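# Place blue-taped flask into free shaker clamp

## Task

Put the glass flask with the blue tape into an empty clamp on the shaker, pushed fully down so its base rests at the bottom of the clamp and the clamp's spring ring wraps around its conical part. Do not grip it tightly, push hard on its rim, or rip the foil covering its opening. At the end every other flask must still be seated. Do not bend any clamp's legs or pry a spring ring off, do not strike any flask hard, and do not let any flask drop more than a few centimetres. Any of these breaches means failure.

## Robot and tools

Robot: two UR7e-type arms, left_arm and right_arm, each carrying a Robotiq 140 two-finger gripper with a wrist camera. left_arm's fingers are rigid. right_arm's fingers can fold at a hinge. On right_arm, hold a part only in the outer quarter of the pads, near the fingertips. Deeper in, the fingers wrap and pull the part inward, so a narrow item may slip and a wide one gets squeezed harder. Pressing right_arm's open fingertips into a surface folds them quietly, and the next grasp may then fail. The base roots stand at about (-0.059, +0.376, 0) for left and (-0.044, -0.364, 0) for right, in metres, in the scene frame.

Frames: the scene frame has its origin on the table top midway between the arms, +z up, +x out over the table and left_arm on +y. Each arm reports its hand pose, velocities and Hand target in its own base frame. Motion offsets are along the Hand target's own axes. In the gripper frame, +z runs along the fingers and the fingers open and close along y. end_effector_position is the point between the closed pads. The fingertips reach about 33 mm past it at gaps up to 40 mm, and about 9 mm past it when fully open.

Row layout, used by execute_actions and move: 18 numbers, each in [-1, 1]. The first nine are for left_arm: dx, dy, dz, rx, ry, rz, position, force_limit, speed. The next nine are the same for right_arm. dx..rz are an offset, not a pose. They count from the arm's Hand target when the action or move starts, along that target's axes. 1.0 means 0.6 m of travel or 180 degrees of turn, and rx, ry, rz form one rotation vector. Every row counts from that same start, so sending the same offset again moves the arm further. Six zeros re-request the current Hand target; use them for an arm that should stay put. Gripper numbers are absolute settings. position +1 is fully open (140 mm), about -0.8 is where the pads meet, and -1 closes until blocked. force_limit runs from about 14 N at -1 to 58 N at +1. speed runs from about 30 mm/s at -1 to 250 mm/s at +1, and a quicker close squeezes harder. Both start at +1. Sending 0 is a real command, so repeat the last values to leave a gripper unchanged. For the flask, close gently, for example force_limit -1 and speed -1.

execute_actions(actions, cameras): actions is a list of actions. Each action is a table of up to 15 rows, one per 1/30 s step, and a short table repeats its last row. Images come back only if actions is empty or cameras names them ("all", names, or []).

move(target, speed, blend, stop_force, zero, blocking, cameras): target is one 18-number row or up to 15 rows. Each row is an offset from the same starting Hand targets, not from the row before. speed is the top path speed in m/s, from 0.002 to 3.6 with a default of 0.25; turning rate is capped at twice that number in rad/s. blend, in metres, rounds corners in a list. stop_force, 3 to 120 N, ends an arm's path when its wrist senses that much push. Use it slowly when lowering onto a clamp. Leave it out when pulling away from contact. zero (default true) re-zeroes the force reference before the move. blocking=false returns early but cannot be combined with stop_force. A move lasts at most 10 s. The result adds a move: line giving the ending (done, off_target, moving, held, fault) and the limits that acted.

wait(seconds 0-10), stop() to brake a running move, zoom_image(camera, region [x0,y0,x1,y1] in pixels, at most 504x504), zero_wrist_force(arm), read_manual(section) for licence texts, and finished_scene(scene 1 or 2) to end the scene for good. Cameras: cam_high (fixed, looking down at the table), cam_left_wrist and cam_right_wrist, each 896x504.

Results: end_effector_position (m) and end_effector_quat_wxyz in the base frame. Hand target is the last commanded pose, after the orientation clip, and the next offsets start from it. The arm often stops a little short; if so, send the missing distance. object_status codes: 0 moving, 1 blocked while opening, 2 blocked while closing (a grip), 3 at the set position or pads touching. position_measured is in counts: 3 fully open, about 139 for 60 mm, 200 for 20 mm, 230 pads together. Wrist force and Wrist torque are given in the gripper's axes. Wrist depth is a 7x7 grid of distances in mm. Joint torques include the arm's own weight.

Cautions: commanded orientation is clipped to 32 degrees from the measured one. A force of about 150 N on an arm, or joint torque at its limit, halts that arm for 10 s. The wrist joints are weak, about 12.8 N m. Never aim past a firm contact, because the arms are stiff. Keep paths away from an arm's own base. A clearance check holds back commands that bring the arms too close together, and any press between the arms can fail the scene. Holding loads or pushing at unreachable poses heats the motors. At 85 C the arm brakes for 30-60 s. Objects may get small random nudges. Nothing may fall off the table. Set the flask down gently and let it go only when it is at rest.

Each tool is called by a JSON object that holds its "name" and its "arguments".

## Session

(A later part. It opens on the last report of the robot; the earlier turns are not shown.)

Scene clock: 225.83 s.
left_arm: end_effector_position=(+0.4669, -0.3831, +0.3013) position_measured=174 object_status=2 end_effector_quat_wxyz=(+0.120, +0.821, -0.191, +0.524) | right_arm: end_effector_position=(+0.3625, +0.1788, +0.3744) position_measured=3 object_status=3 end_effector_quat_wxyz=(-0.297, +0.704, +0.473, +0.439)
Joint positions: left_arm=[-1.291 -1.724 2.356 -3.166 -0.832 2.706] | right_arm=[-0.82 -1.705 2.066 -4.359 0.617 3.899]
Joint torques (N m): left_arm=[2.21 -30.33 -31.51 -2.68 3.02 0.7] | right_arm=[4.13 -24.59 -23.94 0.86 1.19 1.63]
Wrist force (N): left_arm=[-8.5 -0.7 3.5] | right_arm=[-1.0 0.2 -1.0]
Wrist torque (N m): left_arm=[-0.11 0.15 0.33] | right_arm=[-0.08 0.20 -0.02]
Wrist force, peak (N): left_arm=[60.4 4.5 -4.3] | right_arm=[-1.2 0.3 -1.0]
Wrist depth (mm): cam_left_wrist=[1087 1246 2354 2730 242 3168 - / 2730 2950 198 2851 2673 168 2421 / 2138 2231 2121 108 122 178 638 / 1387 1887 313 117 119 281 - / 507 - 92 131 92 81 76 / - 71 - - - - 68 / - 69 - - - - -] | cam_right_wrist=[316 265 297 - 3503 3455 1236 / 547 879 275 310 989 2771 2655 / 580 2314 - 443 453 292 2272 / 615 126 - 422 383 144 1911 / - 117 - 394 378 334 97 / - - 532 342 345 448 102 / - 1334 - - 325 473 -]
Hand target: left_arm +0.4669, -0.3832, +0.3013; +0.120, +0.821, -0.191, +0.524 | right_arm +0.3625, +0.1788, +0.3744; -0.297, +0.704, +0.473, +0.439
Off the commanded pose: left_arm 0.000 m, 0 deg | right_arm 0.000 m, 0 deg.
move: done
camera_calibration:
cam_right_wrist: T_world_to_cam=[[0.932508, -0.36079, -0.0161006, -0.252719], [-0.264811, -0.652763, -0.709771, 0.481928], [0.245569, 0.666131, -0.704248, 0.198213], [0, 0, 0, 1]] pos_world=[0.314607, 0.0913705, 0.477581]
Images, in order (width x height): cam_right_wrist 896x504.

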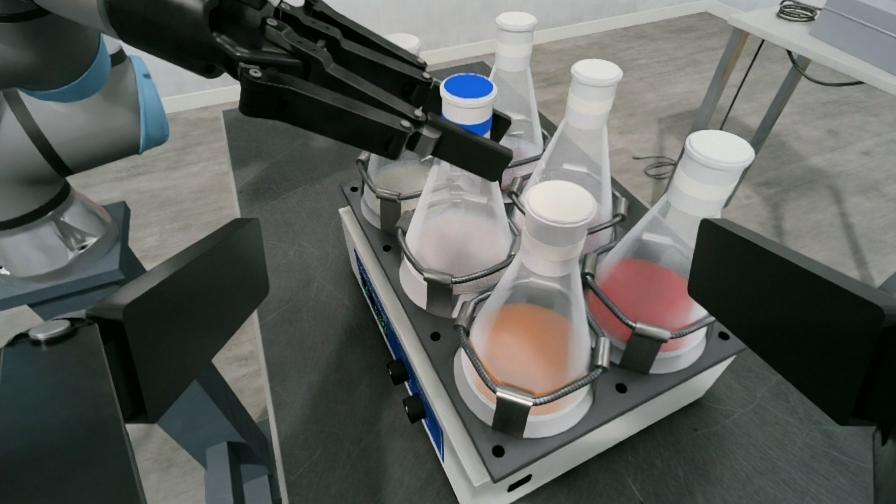

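{"name": "move", "arguments": {"target": [-0.06,0,0.028,0,0,0,-1,-1,-1,0,0,0,0,0,0,1,1,1], "speed": 0.01, "stop_force": 15, "cameras": ["cam_right_wrist"]}}

{"name": "zoom_image", "arguments": {"camera": "cam_right_wrist", "region": [350, 60, 600, 330]}}

Scene clock: 230.37 s.
left_arm: end_effector_position=(+0.4670, -0.3832, +0.2872) position_measured=174 object_status=2 end_effector_quat_wxyz=(+0.120, +0.821, -0.191, +0.524) | right_arm: end_effector_position=(+0.3625, +0.1788, +0.3744) position_measured=3 object_status=3 end_effector_quat_wxyz=(-0.297, +0.704, +0.473, +0.439)
Joint positions: left_arm=[-1.291 -1.695 2.378 -3.218 -0.832 2.706] | right_arm=[-0.82 -1.705 2.066 -4.359 0.617 3.899]
Joint torques (N m): left_arm=[4.85 -24.04 -25.77 -2.22 0.23 0.28] | right_arm=[4.82 -24.13 -23.83 0.93 1.17 1.53]
Wrist force (N): left_arm=[3.3 -0.9 -3.2] | right_arm=[-0.9 0.4 -0.9]
Wrist torque (N m): left_arm=[-0.14 -0.05 0.23] | right_arm=[-0.04 0.19 -0.02]
Wrist force, peak (N): left_arm=[-8.8 -0.4 3.7] | right_arm=[-1.1 0.3 -1.3]
Wrist depth (mm): cam_left_wrist=[1078 1240 189 2984 3168 3719 159 / 2759 2516 199 2701 2701 158 156 / 2333 2312 2193 112 122 171 615 / 1846 1929 299 118 121 523 541 / 265 - 92 133 92 81 472 / - 71 - - - - 68 / - 68 - 221 - - -] | cam_right_wrist=[275 267 308 2802 3318 3455 1195 / 403 596 283 327 2573 2802 2683 / 592 2193 760 331 - 303 2335 / 615 126 645 434 274 145 1955 / - 117 565 390 389 339 97 / - - - 367 348 473 102 / - 1371 - 353 439 471 -]
Hand target: left_arm +0.4670, -0.3832, +0.2872; +0.120, +0.821, -0.191, +0.524 (not the last commanded pose) | right_arm +0.3625, +0.1788, +0.3744; -0.297, +0.704, +0.473, +0.439
Off the commanded pose: left_arm 0.026 m, 0 deg | right_arm 0.000 m, 0 deg.
move: contact (left_arm)
camera_calibration:
cam_right_wrist: T_world_to_cam=[[0.932508, -0.36079, -0.0161006, -0.252719], [-0.264811, -0.652763, -0.709771, 0.481928], [0.245569, 0.666131, -0.704248, 0.198213], [0, 0, 0, 1]] pos_world=[0.314607, 0.0913705, 0.477581]
Images, in order (width x height): cam_right_wrist 896x504.

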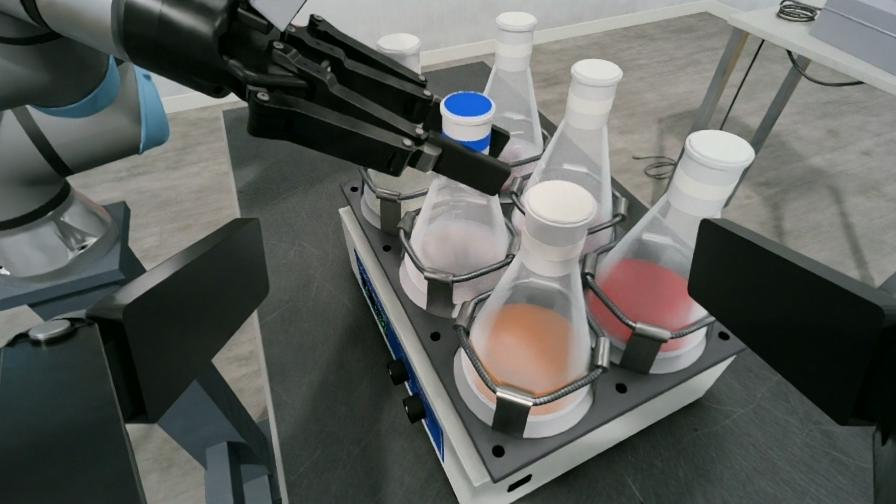

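Scaled by 1.867 from the camera's 896x504 image, which has a finer 1280x720 frame.

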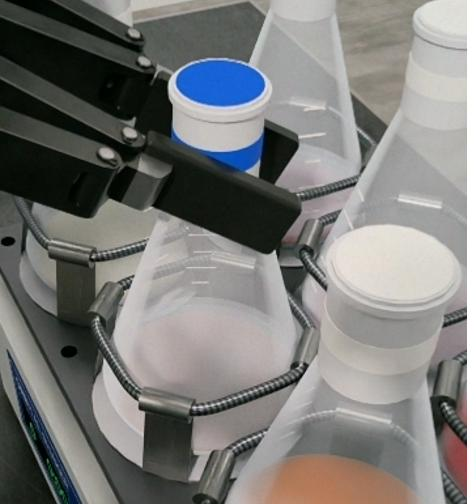

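{"name": "move", "arguments": {"target": [-0.06,0,0.028,0,0,0,-1,-1,-1,0,0,0,0,0,0,1,1,1], "speed": 0.008, "stop_force": 15, "cameras": ["cam_right_wrist"]}}

{"name": "zoom_image", "arguments": {"camera": "cam_right_wrist", "region": [370, 180, 540, 330]}}

Scene clock: 234.37 s.
left_arm: end_effector_position=(+0.4670, -0.3832, +0.2824) position_measured=174 object_status=2 end_effector_quat_wxyz=(+0.120, +0.821, -0.191, +0.524) | right_arm: end_effector_position=(+0.3625, +0.1788, +0.3744) position_measured=3 object_status=3 end_effector_quat_wxyz=(-0.297, +0.704, +0.473, +0.439)
Joint positions: left_arm=[-1.291 -1.684 2.385 -3.236 -0.832 2.706] | right_arm=[-0.82 -1.705 2.066 -4.359 0.617 3.899]
Joint torques (N m): left_arm=[-6.4 -19.94 -20.06 -0.42 -0.16 0.29] | right_arm=[3.85 -23.65 -24.45 1 1.06 1.44]
Wrist force (N): left_arm=[11.5 1.8 -9.5] | right_arm=[-1.0 0.2 -1.1]
Wrist torque (N m): left_arm=[-0.32 -0.27 -0.01] | right_arm=[-0.09 0.20 -0.01]
Wrist force, peak (N): left_arm=[16.5 1.9 -12.7] | right_arm=[-1.1 0.4 -1.2]
Wrist depth (mm): cam_left_wrist=[1087 1194 184 2759 243 2916 2883 / 2950 2673 201 2916 2820 161 150 / 2291 2291 2291 115 327 171 638 / 1873 1929 292 120 122 292 531 / 271 - 92 131 92 81 484 / - 71 - 275 - - 68 / - 69 - - - - -] | cam_right_wrist=[269 264 312 429 3455 3408 1207 / 376 600 285 325 574 2741 2627 / 591 2252 - 327 2655 318 2293 / 612 126 - 443 375 138 1955 / - 117 - 392 378 340 97 / - 1484 - 364 349 416 101 / - 1230 - - 439 448 -]
Hand target: left_arm +0.4670, -0.3832, +0.2824; +0.120, +0.821, -0.191, +0.524 (not the last commanded pose) | right_arm +0.3625, +0.1788, +0.3744; -0.297, +0.704, +0.473, +0.439
Off the commanded pose: left_arm 0.035 m, 0 deg | right_arm 0.000 m, 0 deg.
move: contact (left_arm)
camera_calibration:
cam_right_wrist: T_world_to_cam=[[0.932508, -0.36079, -0.0161006, -0.252719], [-0.264811, -0.652763, -0.709771, 0.481928], [0.245569, 0.666131, -0.704248, 0.198213], [0, 0, 0, 1]] pos_world=[0.314607, 0.0913705, 0.477581]
Images, in order (width x height): cam_right_wrist 896x504.

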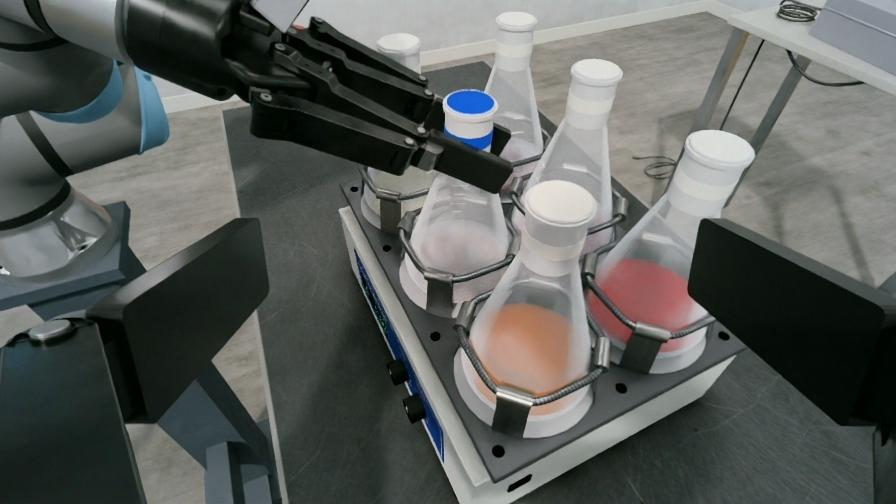

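Scaled by 2.965 from the camera's 896x504 image, which has a finer 1280x720 frame.

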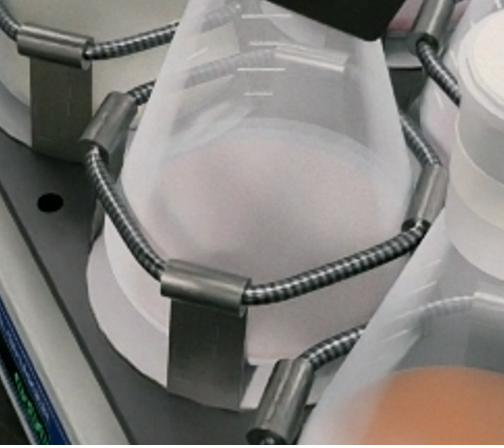

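{"name": "move", "arguments": {"target": [[0.009,0,-0.0042,0,0,0,-1,-1,-1,0,0,0,0,0,0,1,1,1],[0.009,0,-0.0042,0,0,0,0.15,-1,-1,0,0,0,0,0,0,1,1,1],[0.03,0,-0.3,0,0,0,0.15,-1,-1,0,0,0,0,0,0,1,1,1]], "speed": [0.02,0.02,0.1], "cameras": ["all"]}}

{"name": "zoom_image", "arguments": {"camera": "cam_right_wrist", "region": [340, 20, 620, 330]}}

{"name": "zoom_image", "arguments": {"camera": "cam_high", "region": [370, 210, 550, 370]}}

{"name": "zoom_image", "arguments": {"camera": "cam_right_wrist", "region": [380, 200, 540, 330]}}

Scene clock: 242.47 s.
left_arm: end_effector_position=(+0.3270, -0.3151, +0.3747) position_measured=110 object_status=3 end_effector_quat_wxyz=(+0.120, +0.821, -0.191, +0.524) | right_arm: end_effector_position=(+0.3625, +0.1788, +0.3744) position_measured=3 object_status=3 end_effector_quat_wxyz=(-0.297, +0.704, +0.473, +0.439)
Joint positions: left_arm=[-1.912 -2.459 2.326 -1.674 -0.448 1.834] | right_arm=[-0.82 -1.705 2.066 -4.359 0.617 3.899]
Joint torques (N m): left_arm=[12.02 -2.44 -20.23 -3.28 0.17 -0.67] | right_arm=[3.99 -22.81 -23.96 1.01 0.97 1.16]
Wrist force (N): left_arm=[-1.3 -0.6 0.2] | right_arm=[-0.6 0.0 -0.9]
Wrist torque (N m): left_arm=[-0.12 0.02 0.30] | right_arm=[-0.12 0.13 -0.02]
Wrist force, peak (N): left_arm=[11.9 2.0 -9.6] | right_arm=[-1.2 0.5 -1.0]
Wrist depth (mm): cam_left_wrist=[1177 1365 2491 2984 4073 2592 - / 2789 3130 2673 2759 336 2916 2701 / 2759 2398 2516 471 500 - 2193 / 2053 2005 139 453 157 110 651 / - 89 110 392 397 104 85 / - - 336 372 438 - - / - - 340 411 458 - -] | cam_right_wrist=[242 257 2834 2655 3275 3455 1218 / 506 568 - 325 2573 2899 2683 / 524 2102 723 463 748 731 2272 / 620 126 676 452 371 145 1986 / - 117 581 392 400 340 97 / - 1393 511 354 342 482 101 / - 1287 - 373 434 - -]
Hand target: left_arm +0.3270, -0.3151, +0.3746; +0.120, +0.821, -0.191, +0.524 | right_arm +0.3625, +0.1788, +0.3744; -0.297, +0.704, +0.473, +0.439
Off the commanded pose: left_arm 0.000 m, 0 deg | right_arm 0.000 m, 0 deg.
move: done
camera_calibration:
cam_left_wrist: T_world_to_cam=[[-0.44477, -0.895124, -0.0305291, -0.113032], [-0.613685, 0.329401, -0.717556, 0.580103], [0.652358, -0.300412, -0.695832, 0.0990781], [0, 0, 0, 1]] pos_world=[0.241093, -0.2625, 0.481747]
cam_right_wrist: T_world_to_cam=[[0.932508, -0.36079, -0.0161006, -0.252719], [-0.264811, -0.652763, -0.709771, 0.481928], [0.245569, 0.666131, -0.704248, 0.198213], [0, 0, 0, 1]] pos_world=[0.314607, 0.0913705, 0.477581]

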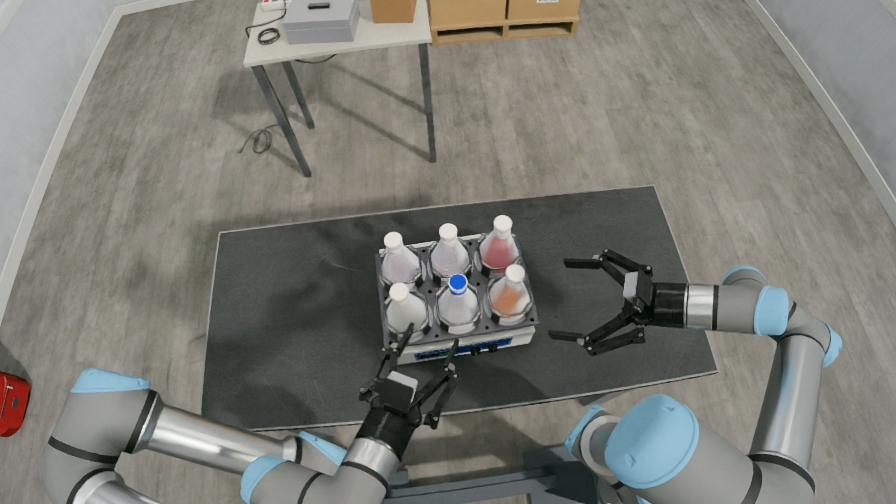

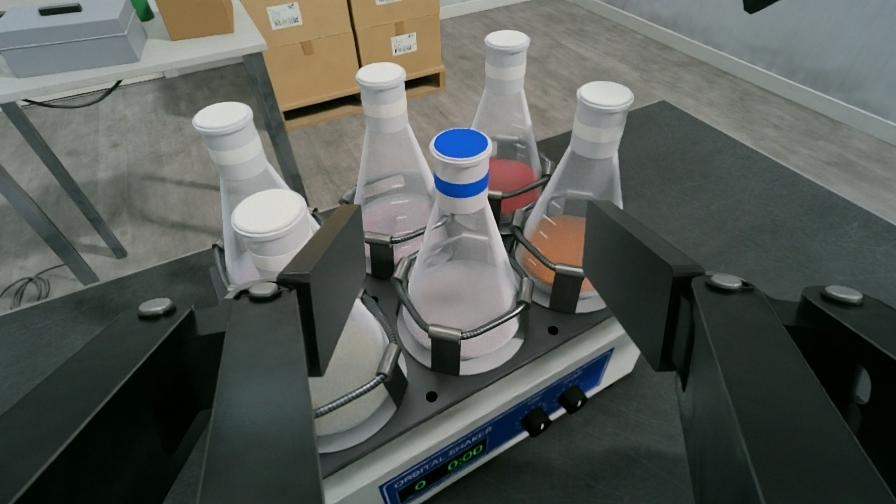

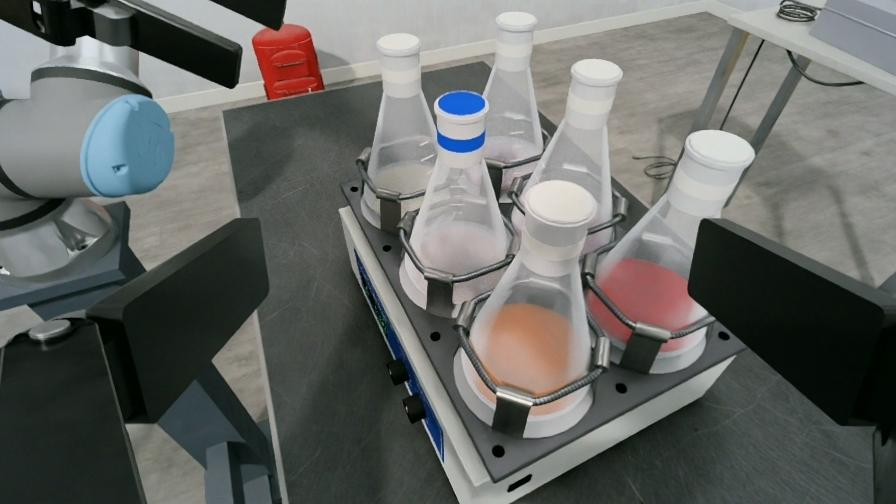

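Scaled by 1.626 from the camera's 896x504 image, which has a finer 1280x720 frame.

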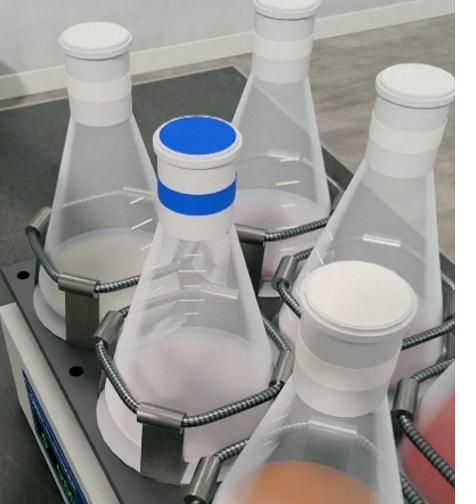

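Scaled by 2.800 from the camera's 896x504 image, which has a finer 1280x720 frame.

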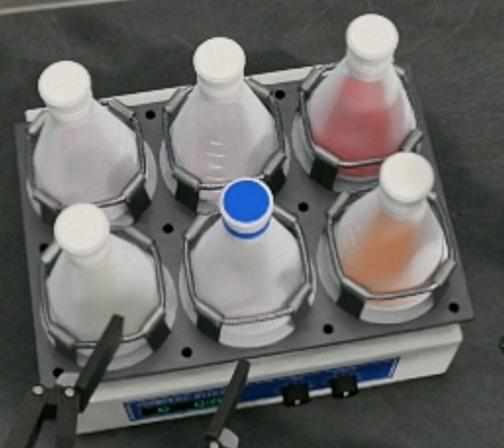

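Scaled by 3.150 from the camera's 896x504 image, which has a finer 1280x720 frame.

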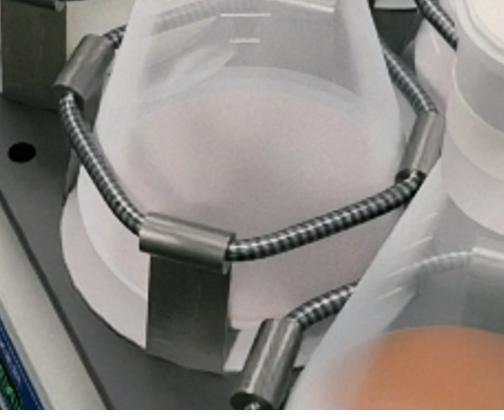

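{"name": "zoom_image", "arguments": {"camera": "cam_left_wrist", "region": [340, 100, 640, 400]}}

Scaled by 1.680 from the camera's 896x504 image, which has a finer 1280x720 frame.

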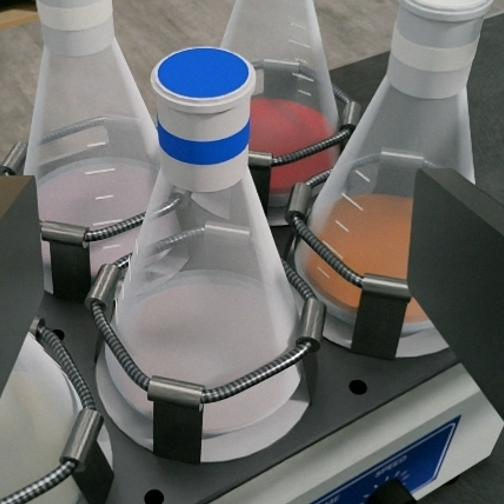

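{"name": "finished_scene", "arguments": {"scene": 1}}

The scene is finished: the task was done.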